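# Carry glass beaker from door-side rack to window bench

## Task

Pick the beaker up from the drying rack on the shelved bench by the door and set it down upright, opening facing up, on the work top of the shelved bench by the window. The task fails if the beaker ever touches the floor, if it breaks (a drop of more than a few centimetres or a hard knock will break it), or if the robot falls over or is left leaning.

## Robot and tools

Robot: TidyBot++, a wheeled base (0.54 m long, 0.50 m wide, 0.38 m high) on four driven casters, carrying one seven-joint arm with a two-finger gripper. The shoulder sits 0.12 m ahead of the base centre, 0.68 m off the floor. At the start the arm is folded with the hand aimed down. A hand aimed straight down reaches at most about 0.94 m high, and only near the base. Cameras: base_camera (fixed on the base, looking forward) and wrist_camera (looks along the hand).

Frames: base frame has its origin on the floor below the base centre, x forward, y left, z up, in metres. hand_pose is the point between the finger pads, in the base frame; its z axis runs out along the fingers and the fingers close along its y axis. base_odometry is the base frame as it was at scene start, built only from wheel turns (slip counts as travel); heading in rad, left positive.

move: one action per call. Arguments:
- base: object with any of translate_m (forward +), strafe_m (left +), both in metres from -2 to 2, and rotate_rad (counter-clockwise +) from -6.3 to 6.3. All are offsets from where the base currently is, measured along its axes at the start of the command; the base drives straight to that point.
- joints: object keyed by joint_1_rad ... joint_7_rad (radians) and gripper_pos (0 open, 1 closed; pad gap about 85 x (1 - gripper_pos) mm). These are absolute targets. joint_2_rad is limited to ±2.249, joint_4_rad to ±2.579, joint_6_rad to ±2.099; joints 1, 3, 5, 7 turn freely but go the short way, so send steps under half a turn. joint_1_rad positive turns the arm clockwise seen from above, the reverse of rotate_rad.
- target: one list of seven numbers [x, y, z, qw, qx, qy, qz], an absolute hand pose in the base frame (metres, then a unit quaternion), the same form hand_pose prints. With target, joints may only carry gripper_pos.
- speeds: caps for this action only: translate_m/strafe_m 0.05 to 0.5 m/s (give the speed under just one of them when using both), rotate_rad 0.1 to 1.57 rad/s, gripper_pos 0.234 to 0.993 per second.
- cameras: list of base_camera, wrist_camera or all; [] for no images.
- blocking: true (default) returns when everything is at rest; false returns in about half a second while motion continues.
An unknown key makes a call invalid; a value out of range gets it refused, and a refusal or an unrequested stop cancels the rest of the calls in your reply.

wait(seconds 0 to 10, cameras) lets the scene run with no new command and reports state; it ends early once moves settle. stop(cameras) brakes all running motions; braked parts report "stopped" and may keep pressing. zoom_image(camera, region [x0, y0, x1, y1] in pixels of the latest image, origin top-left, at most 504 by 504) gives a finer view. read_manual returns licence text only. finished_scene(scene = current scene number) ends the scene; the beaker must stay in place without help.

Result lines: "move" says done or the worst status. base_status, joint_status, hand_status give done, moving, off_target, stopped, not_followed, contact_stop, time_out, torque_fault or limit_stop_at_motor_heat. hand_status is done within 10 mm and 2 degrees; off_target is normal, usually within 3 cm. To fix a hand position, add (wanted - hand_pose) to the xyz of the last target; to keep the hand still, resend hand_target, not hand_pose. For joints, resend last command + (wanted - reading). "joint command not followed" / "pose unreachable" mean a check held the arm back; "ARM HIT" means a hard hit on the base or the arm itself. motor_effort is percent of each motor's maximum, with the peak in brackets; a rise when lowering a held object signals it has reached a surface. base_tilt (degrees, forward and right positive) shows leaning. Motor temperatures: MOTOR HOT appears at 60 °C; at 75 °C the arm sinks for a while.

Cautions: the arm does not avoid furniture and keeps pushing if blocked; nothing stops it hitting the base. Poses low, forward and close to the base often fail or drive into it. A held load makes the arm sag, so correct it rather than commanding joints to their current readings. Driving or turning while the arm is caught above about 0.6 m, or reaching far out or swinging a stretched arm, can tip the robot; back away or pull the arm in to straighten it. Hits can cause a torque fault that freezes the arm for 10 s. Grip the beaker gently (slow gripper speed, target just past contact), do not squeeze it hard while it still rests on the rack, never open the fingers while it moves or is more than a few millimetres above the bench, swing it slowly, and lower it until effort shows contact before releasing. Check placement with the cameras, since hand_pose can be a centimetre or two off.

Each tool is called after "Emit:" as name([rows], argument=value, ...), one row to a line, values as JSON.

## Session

Emit:
move(joints={"joint_6_rad": 0.5})

Scene clock: 1.97 s.
Motor temperatures (°C): [41 32 34 35 41 43 46]
move: done
base_odometry: x=+0.000 y=+0.000 heading=+0.000
base_tilt: forward=+0.7 right=-0.2
base_status: not commanded
joint_positions: joint_1_rad=+0.033 joint_2_rad=-0.370 joint_3_rad=+3.182 joint_4_rad=-2.500 joint_5_rad=-0.028 joint_6_rad=+0.447 joint_7_rad=+1.595 gripper_pos=+0.000
joint_status: all done
motor_effort: joint_1_rad=+0(1) joint_2_rad=-6(7) joint_3_rad=-1(2) joint_4_rad=+17(17) joint_5_rad=+0(1) joint_6_rad=+9(9) joint_7_rad=+0(1)
hand_pose: x=+0.5417 y=-0.0350 z=+0.8727 quat_wxyz=(+0.022, +0.745, -0.035, +0.666) (m; base frame)
hand_target: x=+0.5423 y=-0.0357 z=+0.8865 quat_wxyz=(+0.024, +0.728, -0.035, +0.684) (m; base frame)
hand_status: not commanded
pictures: base_camera, wrist_camera
camera_calibration:
wrist_camera: T_world_to_cam=[[-0.0753064, -0.997126, -0.00830634, 0.0148481], [-0.0726081, 0.0137911, -0.997265, 0.970897], [0.994513, -0.0744973, -0.073438, -0.344339], [0, 0, 0, 1]] pos_world=[0.414063, -0.0242367, 0.943078]

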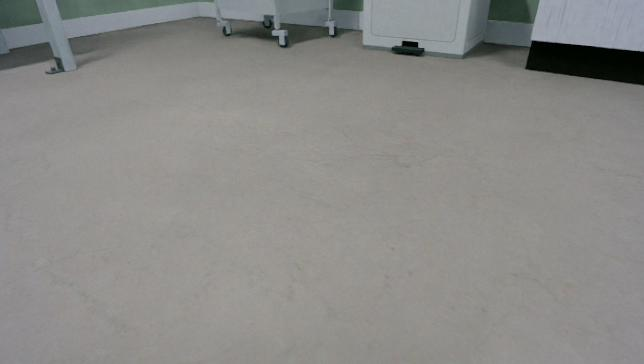

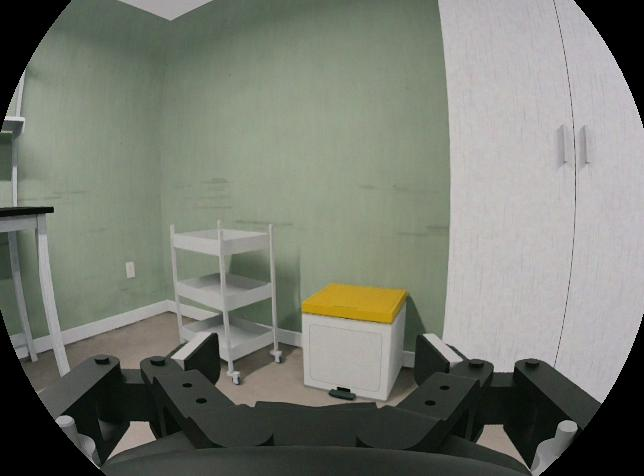

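Bench to the left.

Emit:
move(base={"rotate_rad": 1.2})

Emit:
move(base={"rotate_rad": 1.5}, cameras=["wrist_camera"])

Emit:
move(base={"rotate_rad": 1.5}, cameras=["wrist_camera"])

Scene clock: 4.37 s.
Motor temperatures (°C): [41 32 34 35 41 43 46]
move: done
base_odometry: x=+0.000 y=+0.000 heading=+1.200
base_tilt: forward=+0.7 right=-0.3
base_status: done
joint_positions: joint_1_rad=+0.033 joint_2_rad=-0.370 joint_3_rad=+3.182 joint_4_rad=-2.500 joint_5_rad=-0.028 joint_6_rad=+0.447 joint_7_rad=+1.595 gripper_pos=+0.000
joint_status: not commanded
motor_effort: joint_1_rad=+0(1) joint_2_rad=-5(7) joint_3_rad=-1(2) joint_4_rad=+17(17) joint_5_rad=-1(1) joint_6_rad=+8(9) joint_7_rad=-1(1)
hand_pose: x=+0.5417 y=-0.0350 z=+0.8727 quat_wxyz=(+0.022, +0.745, -0.035, +0.666) (m; base frame)
hand_target: x=+0.5423 y=-0.0357 z=+0.8865 quat_wxyz=(+0.024, +0.728, -0.035, +0.684) (m; base frame)
hand_status: not commanded
pictures: base_camera, wrist_camera
camera_calibration:
wrist_camera: T_world_to_cam=[[-0.0752221, -0.997132, -0.00830514, 0.0148374], [-0.0724884, 0.0137747, -0.997274, 0.970877], [0.994529, -0.074415, -0.0733167, -0.344452], [0, 0, 0, 1]] pos_world=[0.414061, -0.0242112, 0.9431]

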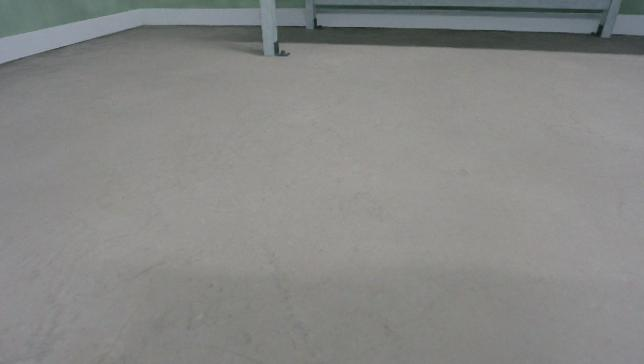

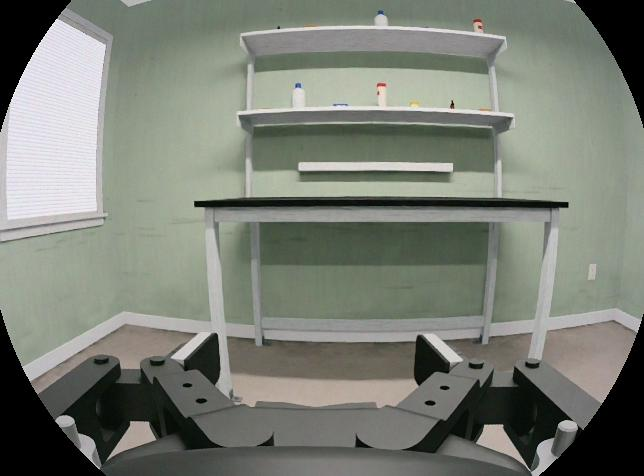

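Scene clock: 6.60 s.
Motor temperatures (°C): [41 32 34 35 41 43 46]
move: done
base_odometry: x=+0.000 y=+0.000 heading=+2.699
base_tilt: forward=+0.8 right=-0.3
base_status: done
joint_positions: joint_1_rad=+0.033 joint_2_rad=-0.370 joint_3_rad=+3.182 joint_4_rad=-2.500 joint_5_rad=-0.028 joint_6_rad=+0.448 joint_7_rad=+1.595 gripper_pos=+0.000
joint_status: not commanded
motor_effort: joint_1_rad=+0(1) joint_2_rad=-6(7) joint_3_rad=-1(2) joint_4_rad=+17(17) joint_5_rad=-1(1) joint_6_rad=+9(9) joint_7_rad=+0(1)
hand_pose: x=+0.5417 y=-0.0350 z=+0.8727 quat_wxyz=(+0.022, +0.745, -0.035, +0.666) (m; base frame)
hand_target: x=+0.5423 y=-0.0357 z=+0.8865 quat_wxyz=(+0.024, +0.728, -0.035, +0.684) (m; base frame)
hand_status: not commanded
pictures: wrist_camera
camera_calibration:
wrist_camera: T_world_to_cam=[[-0.0751653, -0.997137, -0.00830453, 0.0148303], [-0.0724287, 0.0137655, -0.997279, 0.970867], [0.994537, -0.0743593, -0.073256, -0.344508], [0, 0, 0, 1]] pos_world=[0.41406, -0.0241941, 0.943111]

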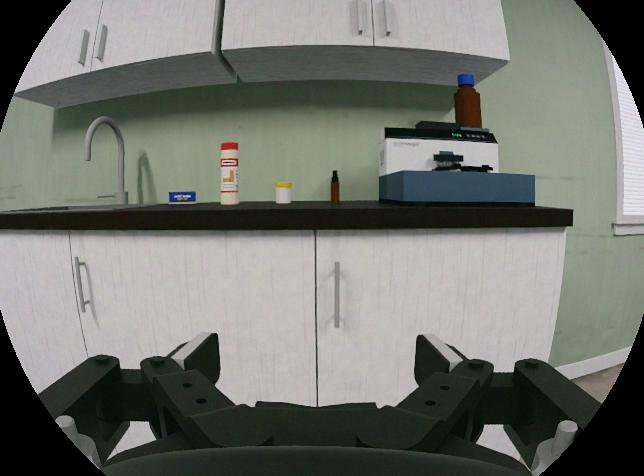

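Scene clock: 8.83 s.
Motor temperatures (°C): [41 32 34 35 41 43 46]
move: done
base_odometry: x=+0.000 y=+0.000 heading=-2.085
base_tilt: forward=+0.8 right=-0.2
base_status: done
joint_positions: joint_1_rad=+0.033 joint_2_rad=-0.370 joint_3_rad=+3.182 joint_4_rad=-2.500 joint_5_rad=-0.028 joint_6_rad=+0.448 joint_7_rad=+1.595 gripper_pos=+0.000
joint_status: not commanded
motor_effort: joint_1_rad=+0(2) joint_2_rad=-7(8) joint_3_rad=-1(2) joint_4_rad=+17(17) joint_5_rad=+0(1) joint_6_rad=+8(9) joint_7_rad=+0(1)
hand_pose: x=+0.5417 y=-0.0350 z=+0.8728 quat_wxyz=(+0.022, +0.745, -0.035, +0.666) (m; base frame)
hand_target: x=+0.5423 y=-0.0357 z=+0.8865 quat_wxyz=(+0.024, +0.728, -0.035, +0.684) (m; base frame)
hand_status: not commanded
pictures: wrist_camera
camera_calibration:
wrist_camera: T_world_to_cam=[[-0.0751378, -0.997139, -0.00830393, 0.0148267], [-0.0723686, 0.0137584, -0.997283, 0.970857], [0.994544, -0.0743328, -0.0731953, -0.344565], [0, 0, 0, 1]] pos_world=[0.414058, -0.0241856, 0.943122]

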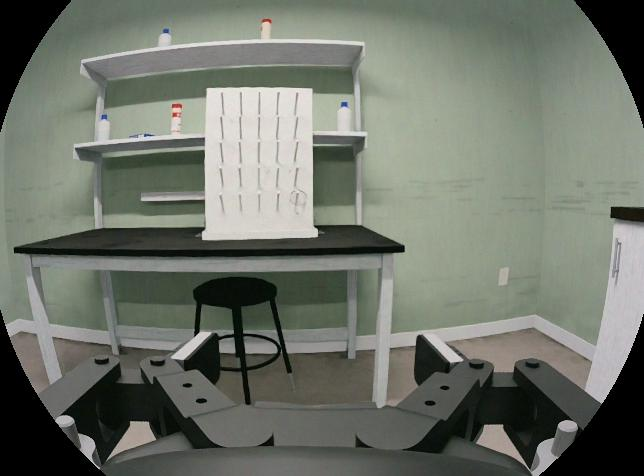

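Emit:
zoom_image(camera="wrist_camera", region=[190, 80, 330, 260])

Scaled by 2.800.

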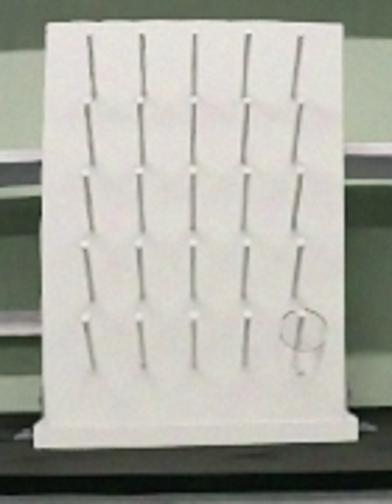

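Emit:
move(base={"translate_m": 1.1, "strafe_m": -0.85})

Emit:
move(base={"rotate_rad": 1.563}, joints={"joint_2_rad": -0.03, "joint_4_rad": -1.9, "joint_6_rad": 0.36, "joint_1_rad": 0.0, "joint_3_rad": 3.16, "joint_5_rad": 0.0})

Scene clock: 19.90 s.
Motor temperatures (°C): [41 32 34 35 41 43 46]
move: done
base_odometry: x=-1.281 y=-0.540 heading=-2.084
base_tilt: forward=+0.8 right=-0.3
base_status: done
joint_positions: joint_1_rad=+0.033 joint_2_rad=-0.370 joint_3_rad=+3.182 joint_4_rad=-2.500 joint_5_rad=-0.028 joint_6_rad=+0.449 joint_7_rad=+1.595 gripper_pos=+0.000
joint_status: not commanded
motor_effort: joint_1_rad=+0(1) joint_2_rad=-6(8) joint_3_rad=-1(2) joint_4_rad=+17(18) joint_5_rad=+0(1) joint_6_rad=+8(9) joint_7_rad=-1(1)
hand_pose: x=+0.5419 y=-0.0350 z=+0.8732 quat_wxyz=(+0.022, +0.744, -0.035, +0.667) (m; base frame)
hand_target: x=+0.5423 y=-0.0357 z=+0.8865 quat_wxyz=(+0.024, +0.728, -0.035, +0.684) (m; base frame)
hand_status: not commanded
pictures: base_camera, wrist_camera
camera_calibration:
wrist_camera: T_world_to_cam=[[-0.0751978, -0.997134, -0.00826773, 0.0148114], [-0.0709036, 0.013617, -0.99739, 0.970571], [0.994645, -0.0744153, -0.0717244, -0.34602], [0, 0, 0, 1]] pos_world=[0.414098, -0.0241965, 0.943342]

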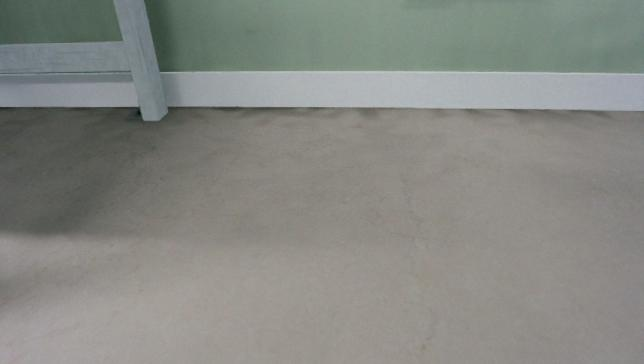

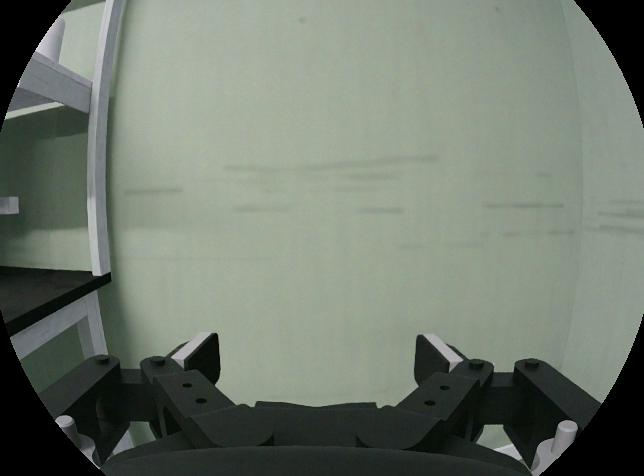

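Scene clock: 22.50 s.
Motor temperatures (°C): [41 32 34 35 41 43 46]
move: done
base_odometry: x=-1.281 y=-0.540 heading=-0.521
base_tilt: forward=+0.8 right=-0.3
base_status: done
joint_positions: joint_1_rad=-0.010 joint_2_rad=-0.033 joint_3_rad=+3.153 joint_4_rad=-1.911 joint_5_rad=-0.028 joint_6_rad=+0.412 joint_7_rad=+1.595 gripper_pos=+0.000
joint_status: all done
motor_effort: joint_1_rad=+0(4) joint_2_rad=-19(23) joint_3_rad=+0(6) joint_4_rad=+18(19) joint_5_rad=-1(2) joint_6_rad=+9(11) joint_7_rad=+0(1)
hand_pose: x=+0.7144 y=-0.0033 z=+1.0402 quat_wxyz=(+0.004, +0.669, -0.005, +0.743) (m; base frame)
hand_target: x=+0.7176 y=-0.0099 z=+1.0286 quat_wxyz=(+0.015, +0.685, +0.002, +0.728) (m; base frame)
hand_status: not commanded
pictures: base_camera, wrist_camera
camera_calibration:
wrist_camera: T_world_to_cam=[[-0.00691831, -0.999966, 0.0044191, -0.00117853], [0.143301, -0.00536501, -0.989665, 0.987858], [0.989655, -0.00621355, 0.143333, -0.723219], [0, 0, 0, 1]] pos_world=[0.574168, -0.000372381, 1.08131]

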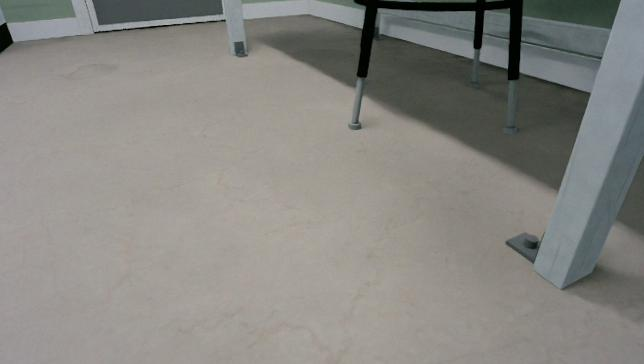

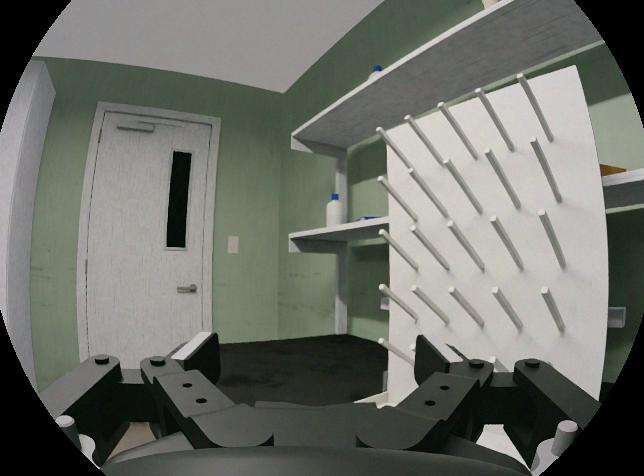

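Emit:
move(base={"strafe_m": -0.6}, joints={"joint_2_rad": 0.12, "joint_4_rad": -2.12, "joint_6_rad": 0.69, "joint_1_rad": 0.0}, cameras=["wrist_camera"])

Scene clock: 26.37 s.
Motor temperatures (°C): [41 32 34 35 41 43 46]
move: done
base_odometry: x=-1.580 y=-1.061 heading=-0.522
base_tilt: forward=+0.7 right=-0.3
base_status: done
joint_positions: joint_1_rad=-0.001 joint_2_rad=+0.121 joint_3_rad=+3.152 joint_4_rad=-2.103 joint_5_rad=-0.028 joint_6_rad=+0.635 joint_7_rad=+1.595 gripper_pos=+0.000
joint_status: all done
motor_effort: joint_1_rad=+0(6) joint_2_rad=-21(26) joint_3_rad=-1(5) joint_4_rad=+16(19) joint_5_rad=-1(2) joint_6_rad=+9(10) joint_7_rad=+0(1)
hand_pose: x=+0.7308 y=-0.0093 z=+0.9029 quat_wxyz=(+0.010, +0.713, -0.008, +0.701) (m; base frame)
hand_target: x=+0.7273 y=-0.0093 z=+0.9110 quat_wxyz=(+0.016, +0.700, +0.003, +0.714) (m; base frame)
hand_status: not commanded
pictures: wrist_camera
camera_calibration:
wrist_camera: T_world_to_cam=[[-0.0193549, -0.999764, 0.00983446, -0.00228616], [0.0204364, -0.0102298, -0.999739, 0.948377], [0.999604, -0.0191488, 0.0206296, -0.61641], [0, 0, 0, 1]] pos_world=[0.59674, -0.00438741, 0.960868]

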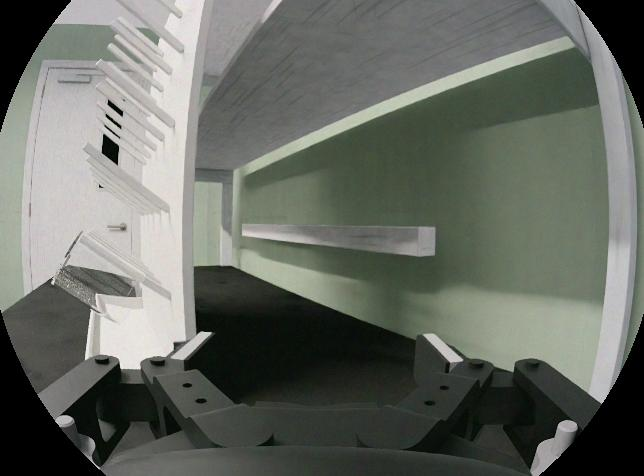

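Emit:
zoom_image(camera="wrist_camera", region=[0, 130, 220, 370])

Scaled by 2.100.

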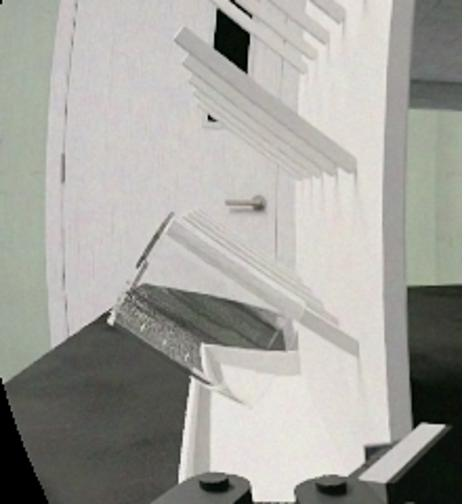

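Emit:
move(base={"strafe_m": 0.18, "translate_m": -0.12}, joints={"joint_7_rad": -0.6}, cameras=["wrist_camera"])

Scene clock: 33.73 s.
Motor temperatures (°C): [41 32 34 36 41 43 46]
move: time_out
base_odometry: x=-1.595 y=-0.847 heading=-0.529
base_tilt: forward=+0.8 right=-0.3
base_status: translate_m time_out (by the wheels' count: -0.120 of -0.120); strafe_m time_out (by the wheels' count: +0.177 of +0.180)
joint_positions: joint_1_rad=-0.004 joint_2_rad=+0.118 joint_3_rad=+3.152 joint_4_rad=-2.106 joint_5_rad=-0.027 joint_6_rad=+0.640 joint_7_rad=-0.525 gripper_pos=+0.000
joint_status: all done
motor_effort: joint_1_rad=+0(5) joint_2_rad=-21(23) joint_3_rad=-1(4) joint_4_rad=+16(17) joint_5_rad=+0(1) joint_6_rad=+9(9) joint_7_rad=+0(1)
hand_pose: x=+0.7295 y=-0.0075 z=+0.9047 quat_wxyz=(-0.608, +0.342, -0.624, +0.351) (m; base frame)
hand_target: x=+0.7273 y=-0.0093 z=+0.9110 quat_wxyz=(-0.628, +0.321, -0.621, +0.340) (m; base frame)
hand_status: not commanded
pictures: wrist_camera
camera_calibration:
wrist_camera: T_world_to_cam=[[0.00709971, 0.513304, -0.858178, 0.776795], [0.0648111, 0.856159, 0.512632, -0.44389], [0.997872, -0.059259, -0.0271893, -0.570831], [0, 0, 0, 1]] pos_world=[0.592871, -0.0525181, 0.87866]

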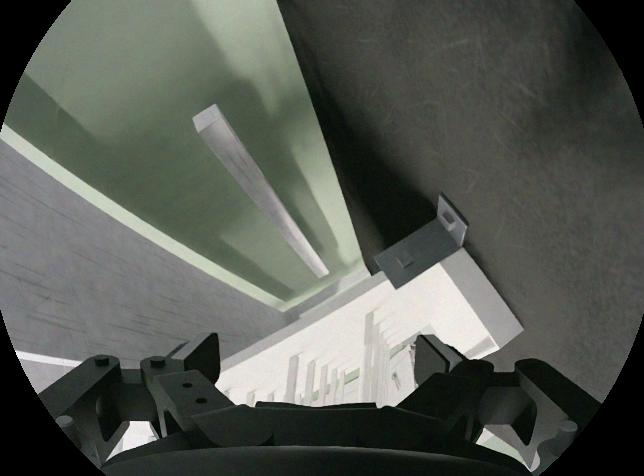

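Emit:
move(base={"translate_m": 0.06})

Emit:
move(joints={"joint_7_rad": 2.61})

Scene clock: 36.33 s.
Motor temperatures (°C): [41 32 34 36 41 43 46]
move: done
base_odometry: x=-1.543 y=-0.878 heading=-0.529
base_tilt: forward=+0.8 right=-0.3
base_status: done
joint_positions: joint_1_rad=-0.004 joint_2_rad=+0.123 joint_3_rad=+3.152 joint_4_rad=-2.106 joint_5_rad=-0.027 joint_6_rad=+0.641 joint_7_rad=-0.525 gripper_pos=+0.000
joint_status: not commanded
motor_effort: joint_1_rad=+0(1) joint_2_rad=-21(24) joint_3_rad=-1(2) joint_4_rad=+16(17) joint_5_rad=+0(1) joint_6_rad=+8(9) joint_7_rad=+0(1)
hand_pose: x=+0.7307 y=-0.0075 z=+0.9016 quat_wxyz=(-0.607, +0.343, -0.626, +0.351) (m; base frame)
hand_target: x=+0.7273 y=-0.0093 z=+0.9110 quat_wxyz=(-0.628, +0.321, -0.621, +0.340) (m; base frame)
hand_status: not commanded
pictures: base_camera, wrist_camera
camera_calibration:
wrist_camera: T_world_to_cam=[[0.00317635, 0.513268, -0.858222, 0.777056], [0.0671755, 0.856178, 0.512295, -0.443815], [0.997736, -0.0592788, -0.0317596, -0.567913], [0, 0, 0, 1]] pos_world=[0.593973, -0.0525181, 0.876214]

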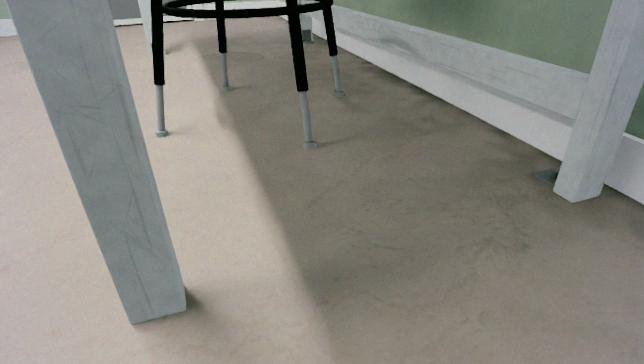

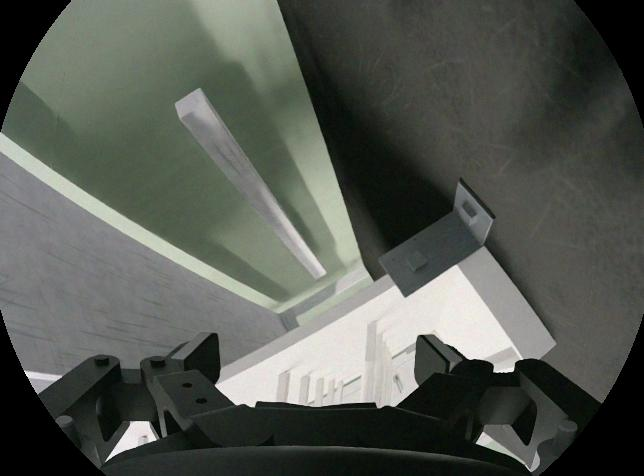

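Scene clock: 39.80 s.
Motor temperatures (°C): [41 32 34 36 41 43 46]
move: done
base_odometry: x=-1.543 y=-0.878 heading=-0.529
base_tilt: forward=+0.8 right=-0.3
base_status: not commanded
joint_positions: joint_1_rad=-0.004 joint_2_rad=+0.123 joint_3_rad=+3.152 joint_4_rad=-2.106 joint_5_rad=-0.027 joint_6_rad=+0.641 joint_7_rad=+2.535 gripper_pos=+0.000
joint_status: all done
motor_effort: joint_1_rad=+0(1) joint_2_rad=-21(22) joint_3_rad=-1(2) joint_4_rad=+16(16) joint_5_rad=-1(1) joint_6_rad=+8(9) joint_7_rad=-1(1)
hand_pose: x=+0.7307 y=-0.0075 z=+0.9016 quat_wxyz=(+0.326, +0.639, +0.317, +0.621) (m; base frame)
hand_target: x=+0.7273 y=-0.0093 z=+0.9110 quat_wxyz=(+0.361, +0.610, +0.343, +0.616) (m; base frame)
hand_status: not commanded
pictures: base_camera, wrist_camera
camera_calibration:
wrist_camera: T_world_to_cam=[[0.00746363, -0.581516, 0.813501, -0.741526], [0.00976439, -0.813442, -0.581564, 0.571935], [0.999924, 0.0122839, -0.000393082, -0.597259], [0, 0, 0, 1]] pos_world=[0.597164, 0.0413636, 0.935613]

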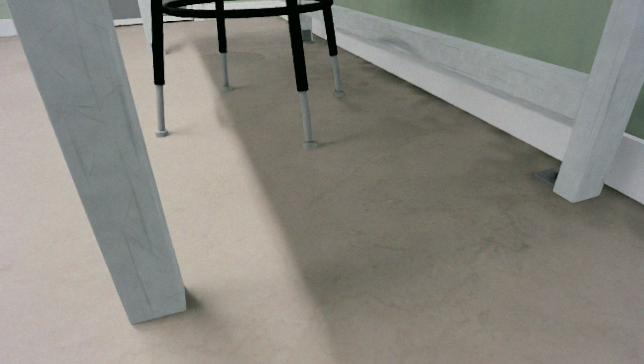

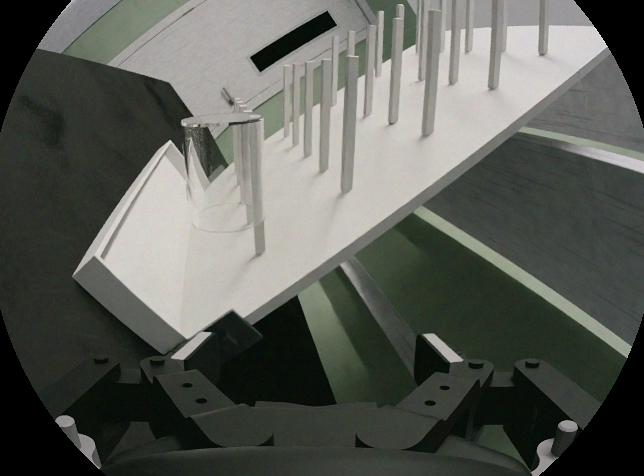

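Emit:
move(base={"translate_m": 0.08, "strafe_m": -0.14}, joints={"joint_2_rad": -0.17, "joint_4_rad": -2.41, "joint_6_rad": 0.69}, cameras=[])

Emit:
move(base={"rotate_rad": 0.5}, speeds={"rotate_rad": 0.6})

Scene clock: 46.23 s.
Motor temperatures (°C): [41 32 34 36 41 43 46]
move: done
base_odometry: x=-1.545 y=-1.039 heading=-0.529
base_tilt: forward=+0.8 right=-0.3
base_status: done
joint_positions: joint_1_rad=-0.002 joint_2_rad=-0.147 joint_3_rad=+3.152 joint_4_rad=-2.384 joint_5_rad=-0.027 joint_6_rad=+0.641 joint_7_rad=+2.535 gripper_pos=+0.000
joint_status: all done
motor_effort: joint_1_rad=+0(2) joint_2_rad=-12(23) joint_3_rad=-1(2) joint_4_rad=+16(17) joint_5_rad=-1(1) joint_6_rad=+9(10) joint_7_rad=-1(1)
hand_pose: x=+0.6158 y=-0.0084 z=+0.8959 quat_wxyz=(+0.324, +0.642, +0.317, +0.618) (m; base frame)
hand_target: x=+0.6058 y=-0.0082 z=+0.9080 quat_wxyz=(+0.359, +0.611, +0.341, +0.617) (m; base frame)
hand_status: not commanded
pictures: none
No camera images: "cameras" was empty.

Scene clock: 47.73 s.
Motor temperatures (°C): [41 32 34 36 41 43 46]
move: done
base_odometry: x=-1.545 y=-1.039 heading=-0.029
base_tilt: forward=+0.7 right=-0.2
base_status: done
joint_positions: joint_1_rad=-0.002 joint_2_rad=-0.147 joint_3_rad=+3.152 joint_4_rad=-2.384 joint_5_rad=-0.027 joint_6_rad=+0.641 joint_7_rad=+2.535 gripper_pos=+0.000
joint_status: not commanded
motor_effort: joint_1_rad=+0(2) joint_2_rad=-11(14) joint_3_rad=-1(2) joint_4_rad=+16(16) joint_5_rad=-1(1) joint_6_rad=+9(9) joint_7_rad=+0(1)
hand_pose: x=+0.6158 y=-0.0084 z=+0.8959 quat_wxyz=(+0.324, +0.642, +0.317, +0.618) (m; base frame)
hand_target: x=+0.6058 y=-0.0082 z=+0.9080 quat_wxyz=(+0.359, +0.611, +0.341, +0.617) (m; base frame)
hand_status: not commanded
pictures: base_camera, wrist_camera
camera_calibration:
wrist_camera: T_world_to_cam=[[0.0125223, -0.583783, 0.811813, -0.738195], [0.00336486, -0.811848, -0.583859, 0.574938], [0.999916, 0.0100429, -0.00820185, -0.475399], [0, 0, 0, 1]] pos_world=[0.482668, 0.0405908, 0.931061]

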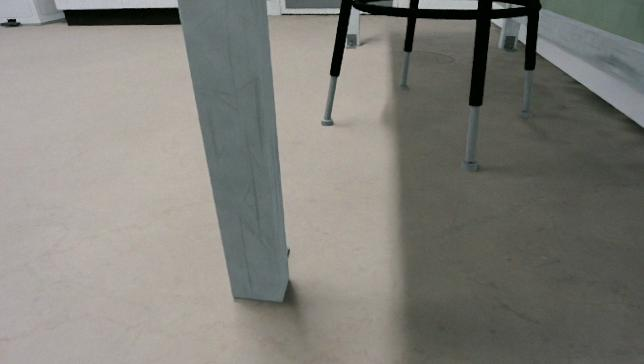

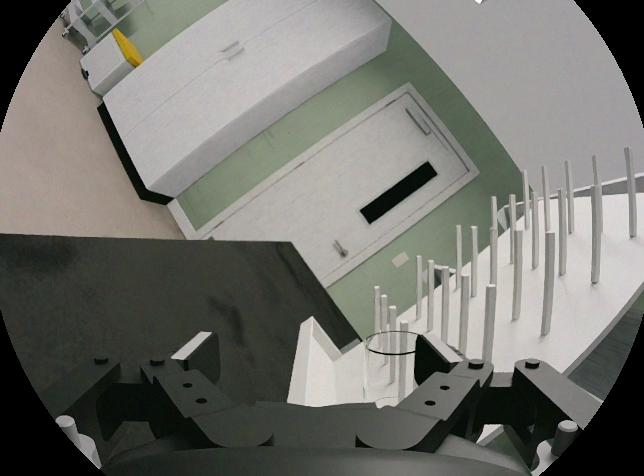

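Emit:
move(base={"strafe_m": -0.145, "rotate_rad": 0.04}, speeds={"strafe_m": 0.25}, cameras=["wrist_camera"])

Scene clock: 51.23 s.
Motor temperatures (°C): [41 32 34 36 41 43 46]
move: done
base_odometry: x=-1.549 y=-1.184 heading=+0.011
base_tilt: forward=+0.7 right=-0.3
base_status: done
joint_positions: joint_1_rad=-0.003 joint_2_rad=-0.147 joint_3_rad=+3.152 joint_4_rad=-2.384 joint_5_rad=-0.027 joint_6_rad=+0.641 joint_7_rad=+2.535 gripper_pos=+0.000
joint_status: not commanded
motor_effort: joint_1_rad=+0(2) joint_2_rad=-12(13) joint_3_rad=-1(3) joint_4_rad=+16(16) joint_5_rad=-1(1) joint_6_rad=+9(9) joint_7_rad=+0(1)
hand_pose: x=+0.6158 y=-0.0079 z=+0.8959 quat_wxyz=(+0.324, +0.642, +0.317, +0.618) (m; base frame)
hand_target: x=+0.6058 y=-0.0082 z=+0.9080 quat_wxyz=(+0.359, +0.611, +0.341, +0.617) (m; base frame)
hand_status: not commanded
pictures: wrist_camera
camera_calibration:
wrist_camera: T_world_to_cam=[[0.0132291, -0.583776, 0.811807, -0.73827], [0.00419676, -0.811838, -0.583867, 0.574842], [0.999904, 0.011131, -0.00828993, -0.475301], [0, 0, 0, 1]] pos_world=[0.482609, 0.0409844, 0.931024]

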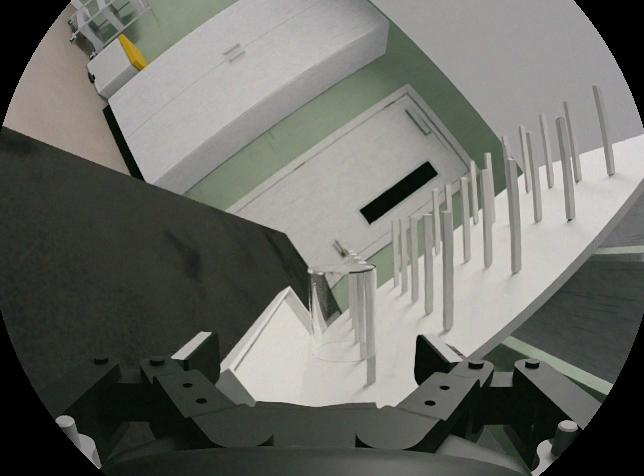

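Emit:
zoom_image(camera="wrist_camera", region=[260, 220, 440, 420])

Scaled by 2.520.

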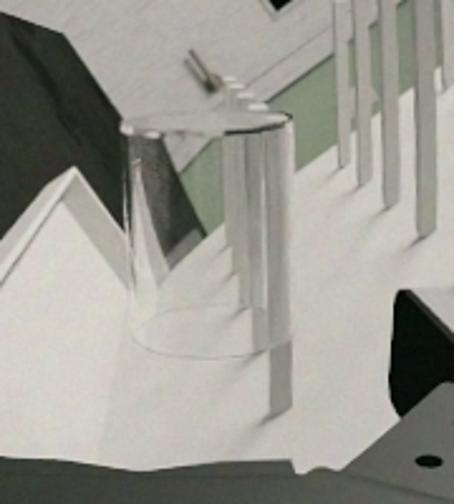

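Emit:
move(base={"strafe_m": -0.036}, joints={"joint_2_rad": 0.12, "joint_4_rad": -2.12, "joint_6_rad": 0.69}, cameras=["wrist_camera"])

Emit:
zoom_image(camera="wrist_camera", region=[200, 200, 440, 440])

Scene clock: 54.63 s.
Motor temperatures (°C): [41 32 34 36 41 43 46]
move: done
base_odometry: x=-1.549 y=-1.220 heading=+0.011
base_tilt: forward=+0.8 right=-0.2
base_status: done
joint_positions: joint_1_rad=-0.001 joint_2_rad=+0.112 joint_3_rad=+3.153 joint_4_rad=-2.134 joint_5_rad=-0.027 joint_6_rad=+0.641 joint_7_rad=+2.535 gripper_pos=+0.000
joint_status: all done
motor_effort: joint_1_rad=+0(2) joint_2_rad=-20(23) joint_3_rad=-1(2) joint_4_rad=+16(17) joint_5_rad=+0(1) joint_6_rad=+9(10) joint_7_rad=+0(1)
hand_pose: x=+0.7225 y=-0.0096 z=+0.8926 quat_wxyz=(+0.324, +0.645, +0.319, +0.614) (m; base frame)
hand_target: x=+0.7273 y=-0.0093 z=+0.9110 quat_wxyz=(+0.361, +0.610, +0.343, +0.616) (m; base frame)
hand_status: not commanded
pictures: wrist_camera
camera_calibration:
wrist_camera: T_world_to_cam=[[0.0193208, -0.581541, 0.813287, -0.743722], [-0.00325949, -0.813472, -0.581596, 0.574416], [0.999808, 0.00858602, -0.0176125, -0.57359], [0, 0, 0, 1]] pos_world=[0.589721, 0.0396906, 0.928835]

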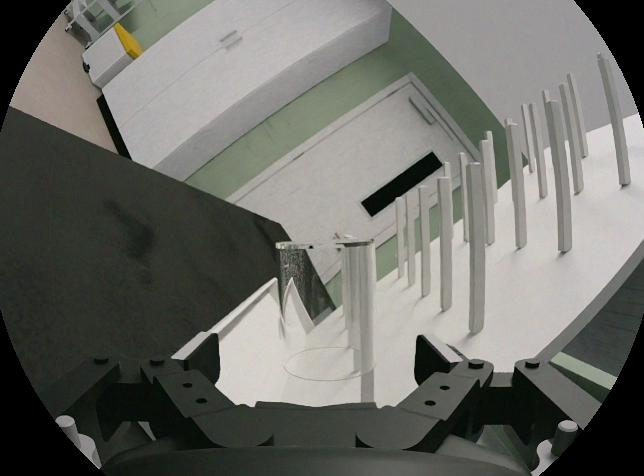

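Scaled by 2.100.

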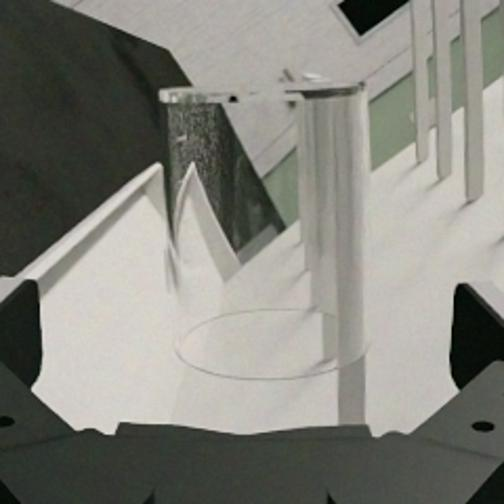

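Emit:
move(base={"translate_m": 0.06}, speeds={"translate_m": 0.15}, joints={"joint_6_rad": 0.717}, cameras=["wrist_camera", "base_camera"])

Emit:
zoom_image(camera="wrist_camera", region=[200, 200, 440, 440])

Scene clock: 56.87 s.
Motor temperatures (°C): [41 32 34 36 41 43 46]
move: done
base_odometry: x=-1.488 y=-1.220 heading=+0.011
base_tilt: forward=+0.8 right=-0.3
base_status: done
joint_positions: joint_1_rad=-0.001 joint_2_rad=+0.118 joint_3_rad=+3.153 joint_4_rad=-2.130 joint_5_rad=-0.027 joint_6_rad=+0.671 joint_7_rad=+2.535 gripper_pos=+0.000
joint_status: all done
motor_effort: joint_1_rad=+0(1) joint_2_rad=-20(23) joint_3_rad=-1(2) joint_4_rad=+16(17) joint_5_rad=-1(1) joint_6_rad=+8(9) joint_7_rad=+0(1)
hand_pose: x=+0.7249 y=-0.0098 z=+0.9005 quat_wxyz=(+0.329, +0.636, +0.314, +0.623) (m; base frame)
hand_target: x=+0.7270 y=-0.0092 z=+0.9194 quat_wxyz=(+0.366, +0.602, +0.338, +0.625) (m; base frame)
hand_status: not commanded
pictures: base_camera, wrist_camera
camera_calibration:
wrist_camera: T_world_to_cam=[[-0.00370342, -0.58084, 0.814009, -0.734261], [0.0124645, -0.813979, -0.580761, 0.566707], [0.999915, 0.00799539, 0.0102544, -0.601035], [0, 0, 0, 1]] pos_world=[0.591202, 0.0396051, 0.93298]

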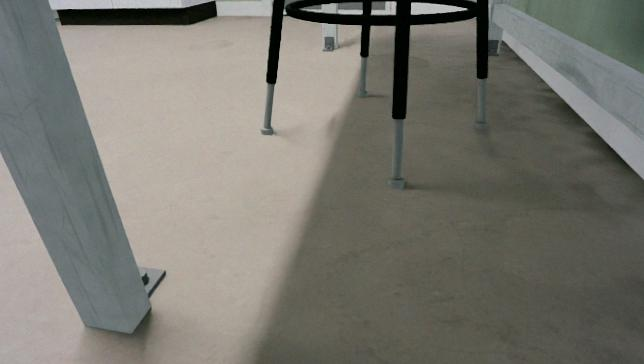

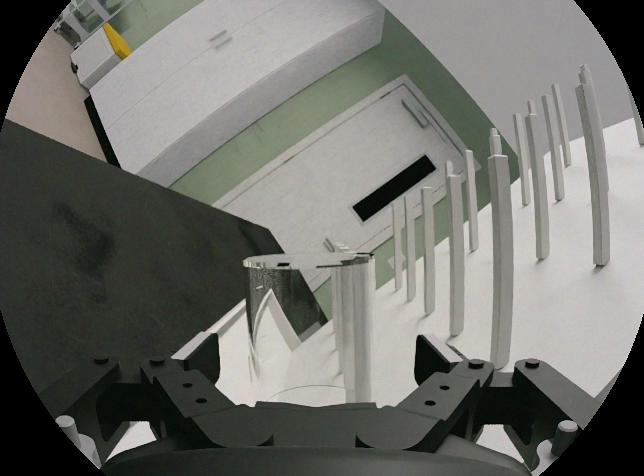

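Scaled by 2.100.

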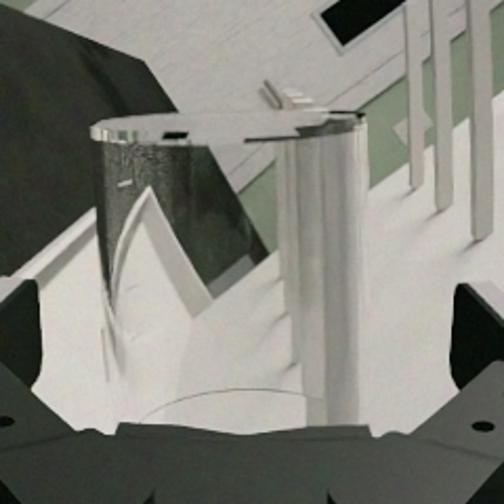

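Emit:
move(base={"translate_m": 0.03, "strafe_m": 0.008}, speeds={"translate_m": 0.1}, cameras=["wrist_camera"])

Emit:
zoom_image(camera="wrist_camera", region=[180, 200, 460, 440])

Scene clock: 58.73 s.
Motor temperatures (°C): [41 32 34 36 41 43 46]
move: done
base_odometry: x=-1.458 y=-1.212 heading=+0.011
base_tilt: forward=+0.8 right=-0.3
base_status: done
joint_positions: joint_1_rad=-0.001 joint_2_rad=+0.121 joint_3_rad=+3.153 joint_4_rad=-2.128 joint_5_rad=-0.027 joint_6_rad=+0.671 joint_7_rad=+2.535 gripper_pos=+0.000
joint_status: not commanded
motor_effort: joint_1_rad=-1(1) joint_2_rad=-20(23) joint_3_rad=-1(2) joint_4_rad=+16(17) joint_5_rad=-1(1) joint_6_rad=+9(9) joint_7_rad=-1(1)
hand_pose: x=+0.7258 y=-0.0098 z=+0.9000 quat_wxyz=(+0.329, +0.636, +0.314, +0.623) (m; base frame)
hand_target: x=+0.7270 y=-0.0092 z=+0.9194 quat_wxyz=(+0.366, +0.602, +0.338, +0.625) (m; base frame)
hand_status: not commanded
pictures: wrist_camera
camera_calibration:
wrist_camera: T_world_to_cam=[[-0.00315167, -0.580822, 0.814024, -0.734265], [0.0120739, -0.813991, -0.580752, 0.566679], [0.999922, 0.00799812, 0.00957823, -0.601323], [0, 0, 0, 1]] pos_world=[0.59212, 0.039604, 0.93257]

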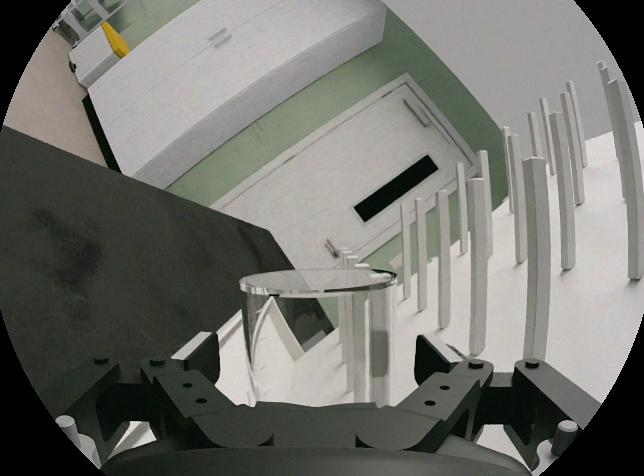

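Scaled by 1.800.

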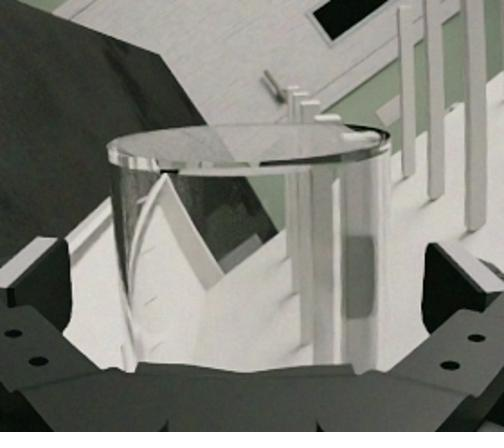

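Emit:
move(base={"translate_m": 0.021}, speeds={"translate_m": 0.1}, cameras=["wrist_camera"])

Emit:
zoom_image(camera="wrist_camera", region=[180, 200, 460, 440])

Scene clock: 60.00 s.
Motor temperatures (°C): [41 32 34 36 41 43 46]
move: done
base_odometry: x=-1.437 y=-1.211 heading=+0.011
base_tilt: forward=+0.8 right=-0.2
base_status: done
joint_positions: joint_1_rad=-0.001 joint_2_rad=+0.125 joint_3_rad=+3.153 joint_4_rad=-2.126 joint_5_rad=-0.027 joint_6_rad=+0.671 joint_7_rad=+2.535 gripper_pos=+0.000
joint_status: not commanded
motor_effort: joint_1_rad=+0(1) joint_2_rad=-22(24) joint_3_rad=-1(2) joint_4_rad=+16(17) joint_5_rad=-1(1) joint_6_rad=+9(9) joint_7_rad=-1(1)
hand_pose: x=+0.7272 y=-0.0098 z=+0.8985 quat_wxyz=(+0.329, +0.637, +0.315, +0.622) (m; base frame)
hand_target: x=+0.7270 y=-0.0092 z=+0.9194 quat_wxyz=(+0.366, +0.602, +0.338, +0.625) (m; base frame)
hand_status: not commanded
pictures: wrist_camera
camera_calibration:
wrist_camera: T_world_to_cam=[[-0.00142958, -0.580796, 0.814048, -0.734379], [0.0108479, -0.81401, -0.58075, 0.566726], [0.99994, 0.0080005, 0.00746413, -0.600853], [0, 0, 0, 1]] pos_world=[0.593619, 0.039603, 0.93143]

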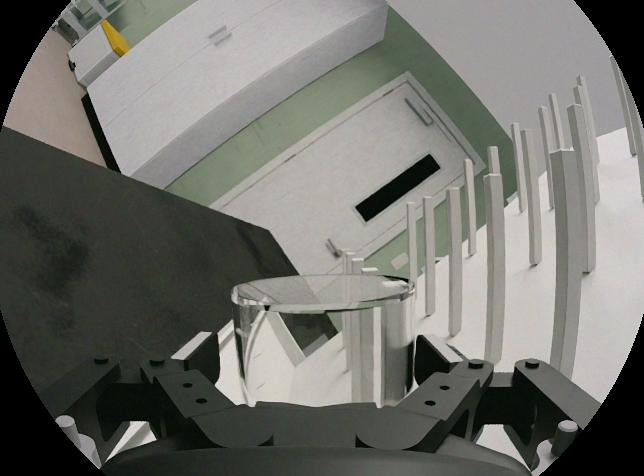

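Scaled by 1.800.

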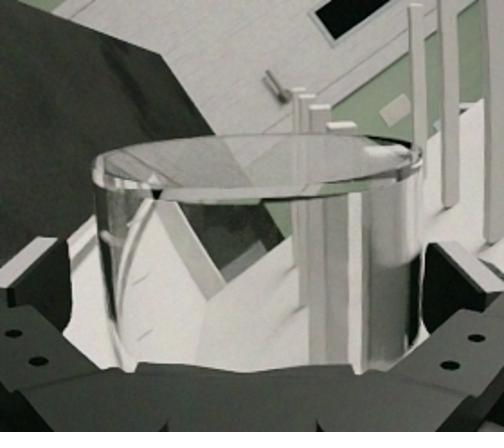

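Emit:
move(base={"strafe_m": -0.005}, speeds={"strafe_m": 0.05}, cameras=["wrist_camera"])

Emit:
zoom_image(camera="wrist_camera", region=[180, 200, 460, 440])

Scene clock: 61.17 s.
Motor temperatures (°C): [41 32 34 36 41 43 46]
move: done
base_odometry: x=-1.437 y=-1.216 heading=+0.011
base_tilt: forward=+0.8 right=-0.3
base_status: done
joint_positions: joint_1_rad=-0.001 joint_2_rad=+0.125 joint_3_rad=+3.153 joint_4_rad=-2.126 joint_5_rad=-0.027 joint_6_rad=+0.671 joint_7_rad=+2.535 gripper_pos=+0.000
joint_status: not commanded
motor_effort: joint_1_rad=+0(3) joint_2_rad=-21(22) joint_3_rad=-1(2) joint_4_rad=+16(16) joint_5_rad=+0(1) joint_6_rad=+9(9) joint_7_rad=+0(1)
hand_pose: x=+0.7272 y=-0.0102 z=+0.8985 quat_wxyz=(+0.329, +0.637, +0.314, +0.622) (m; base frame)
hand_target: x=+0.7270 y=-0.0092 z=+0.9194 quat_wxyz=(+0.366, +0.602, +0.338, +0.625) (m; base frame)
hand_status: not commanded
pictures: wrist_camera
camera_calibration:
wrist_camera: T_world_to_cam=[[-0.00180495, -0.580792, 0.81405, -0.734335], [0.0103218, -0.814019, -0.580747, 0.566786], [0.999945, 0.00735426, 0.0074641, -0.600854], [0, 0, 0, 1]] pos_world=[0.593645, 0.0392971, 0.93143]

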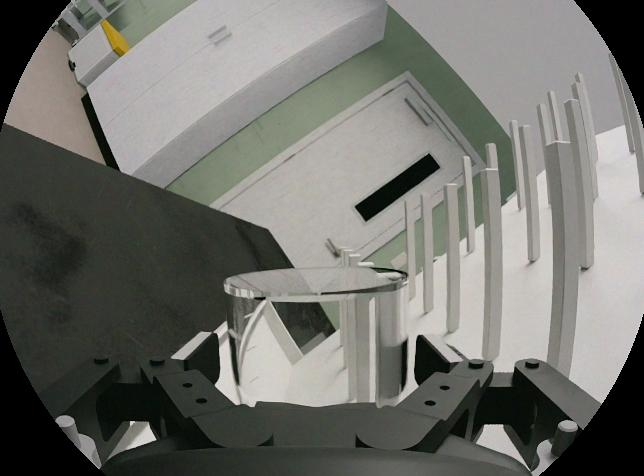

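Scaled by 1.800.

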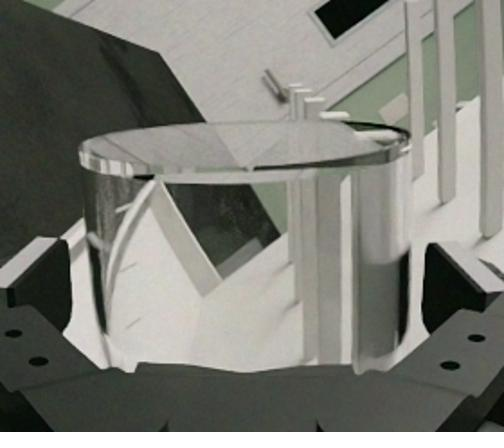

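Emit:
move(joints={"gripper_pos": 0.24}, speeds={"gripper_pos": 0.234}, cameras=["wrist_camera"])

Scene clock: 62.83 s.
Motor temperatures (°C): [41 32 34 36 41 43 46]
move: done
base_odometry: x=-1.437 y=-1.216 heading=+0.011
base_tilt: forward=+0.7 right=-0.3
base_status: not commanded
joint_positions: joint_1_rad=+0.000 joint_2_rad=+0.125 joint_3_rad=+3.153 joint_4_rad=-2.126 joint_5_rad=-0.027 joint_6_rad=+0.674 joint_7_rad=+2.536 gripper_pos=+0.213
joint_status: all done
motor_effort: joint_1_rad=-1(2) joint_2_rad=-20(22) joint_3_rad=-2(3) joint_4_rad=+16(16) joint_5_rad=+0(1) joint_6_rad=+8(9) joint_7_rad=-1(1)
hand_pose: x=+0.7272 y=-0.0105 z=+0.8995 quat_wxyz=(+0.330, +0.636, +0.314, +0.623) (m; base frame)
hand_target: x=+0.7270 y=-0.0092 z=+0.9194 quat_wxyz=(+0.366, +0.602, +0.338, +0.625) (m; base frame)
hand_status: not commanded
pictures: wrist_camera
camera_calibration:
wrist_camera: T_world_to_cam=[[-0.00465527, -0.580023, 0.814587, -0.733736], [0.011675, -0.814572, -0.579945, 0.565392], [0.999921, 0.00681048, 0.0105638, -0.603656], [0, 0, 0, 1]] pos_world=[0.593591, 0.0390798, 0.931965]

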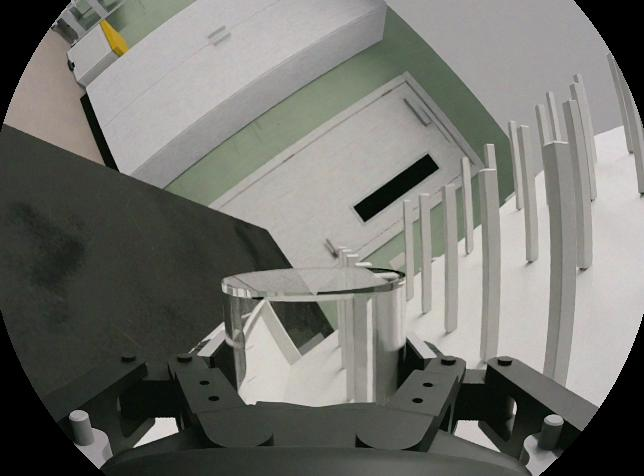

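Emit:
move(base={"strafe_m": 0.05}, speeds={"strafe_m": 0.2}, joints={"joint_2_rad": 0.067, "joint_4_rad": -2.047, "joint_6_rad": 0.50}, cameras=["wrist_camera"])

Scene clock: 66.60 s.
Motor temperatures (°C): [41 32 34 36 41 43 46]
move: done
base_odometry: x=-1.437 y=-1.166 heading=+0.011
base_tilt: forward=+0.8 right=-0.3
base_status: done
joint_positions: joint_1_rad=+0.007 joint_2_rad=+0.086 joint_3_rad=+3.160 joint_4_rad=-2.055 joint_5_rad=-0.027 joint_6_rad=+0.539 joint_7_rad=+2.538 gripper_pos=+0.215
joint_status: all done
motor_effort: joint_1_rad=-1(4) joint_2_rad=-21(23) joint_3_rad=-2(5) joint_4_rad=+17(17) joint_5_rad=+0(2) joint_6_rad=+8(10) joint_7_rad=-1(1)
hand_pose: x=+0.7308 y=-0.0186 z=+0.9214 quat_wxyz=(+0.329, +0.646, +0.314, +0.613) (m; base frame)
hand_target: x=+0.7274 y=-0.0095 z=+0.9257 quat_wxyz=(+0.349, +0.630, +0.353, +0.597) (m; base frame)
hand_status: not commanded
pictures: wrist_camera
camera_calibration:
wrist_camera: T_world_to_cam=[[0.00909259, -0.580542, 0.81418, -0.765868], [-0.0126401, -0.814215, -0.580426, 0.589626], [0.999879, -0.00501371, -0.0147414, -0.584307], [0, 0, 0, 1]] pos_world=[0.598653, 0.0325345, 0.957174]

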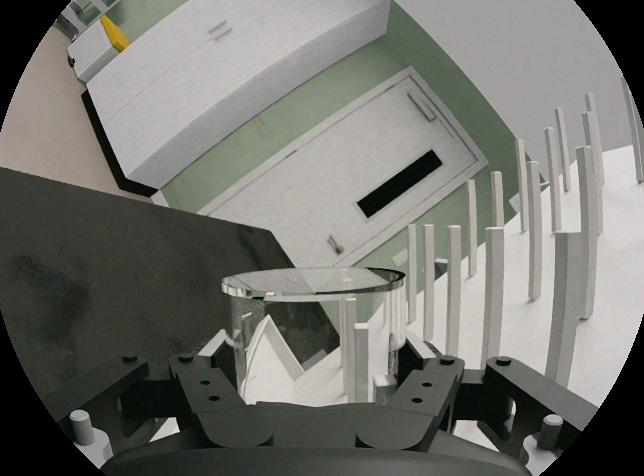

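Emit:
move(base={"strafe_m": 0.05}, speeds={"strafe_m": 0.15}, joints={"joint_2_rad": 0.0, "joint_4_rad": -1.955, "joint_6_rad": 0.395}, cameras=["wrist_camera"])

Scene clock: 68.23 s.
Motor temperatures (°C): [41 32 34 36 41 43 46]
move: done
base_odometry: x=-1.438 y=-1.116 heading=+0.011
base_tilt: forward=+0.7 right=-0.3
base_status: done
joint_positions: joint_1_rad=-0.003 joint_2_rad=+0.031 joint_3_rad=+3.160 joint_4_rad=-1.970 joint_5_rad=-0.027 joint_6_rad=+0.439 joint_7_rad=+2.538 gripper_pos=+0.215
joint_status: all done
motor_effort: joint_1_rad=-1(5) joint_2_rad=-21(23) joint_3_rad=-1(5) joint_4_rad=+19(19) joint_5_rad=-1(1) joint_6_rad=+10(11) joint_7_rad=+0(1)
hand_pose: x=+0.7292 y=-0.0115 z=+0.9742 quat_wxyz=(+0.331, +0.631, +0.311, +0.628) (m; base frame)
hand_target: x=+0.7219 y=-0.0097 z=+0.9881 quat_wxyz=(+0.359, +0.614, +0.344, +0.614) (m; base frame)
hand_status: not commanded
pictures: wrist_camera
camera_calibration:
wrist_camera: T_world_to_cam=[[-0.0166053, -0.581808, 0.813157, -0.784967], [0.0219677, -0.813285, -0.581451, 0.601866], [0.999621, 0.00820803, 0.0262858, -0.621474], [0, 0, 0, 1]] pos_world=[0.594983, 0.0378894, 1.00459]

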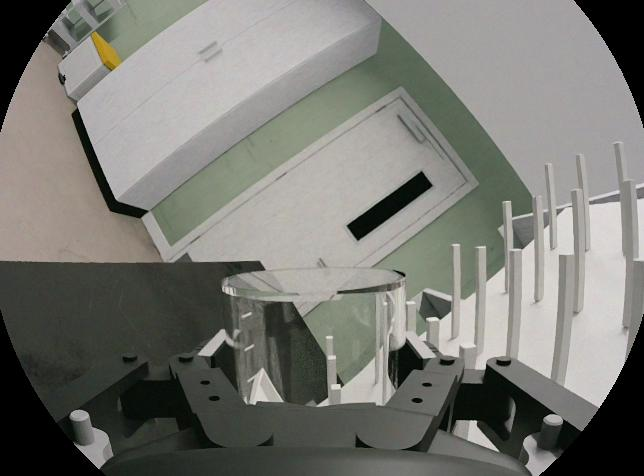

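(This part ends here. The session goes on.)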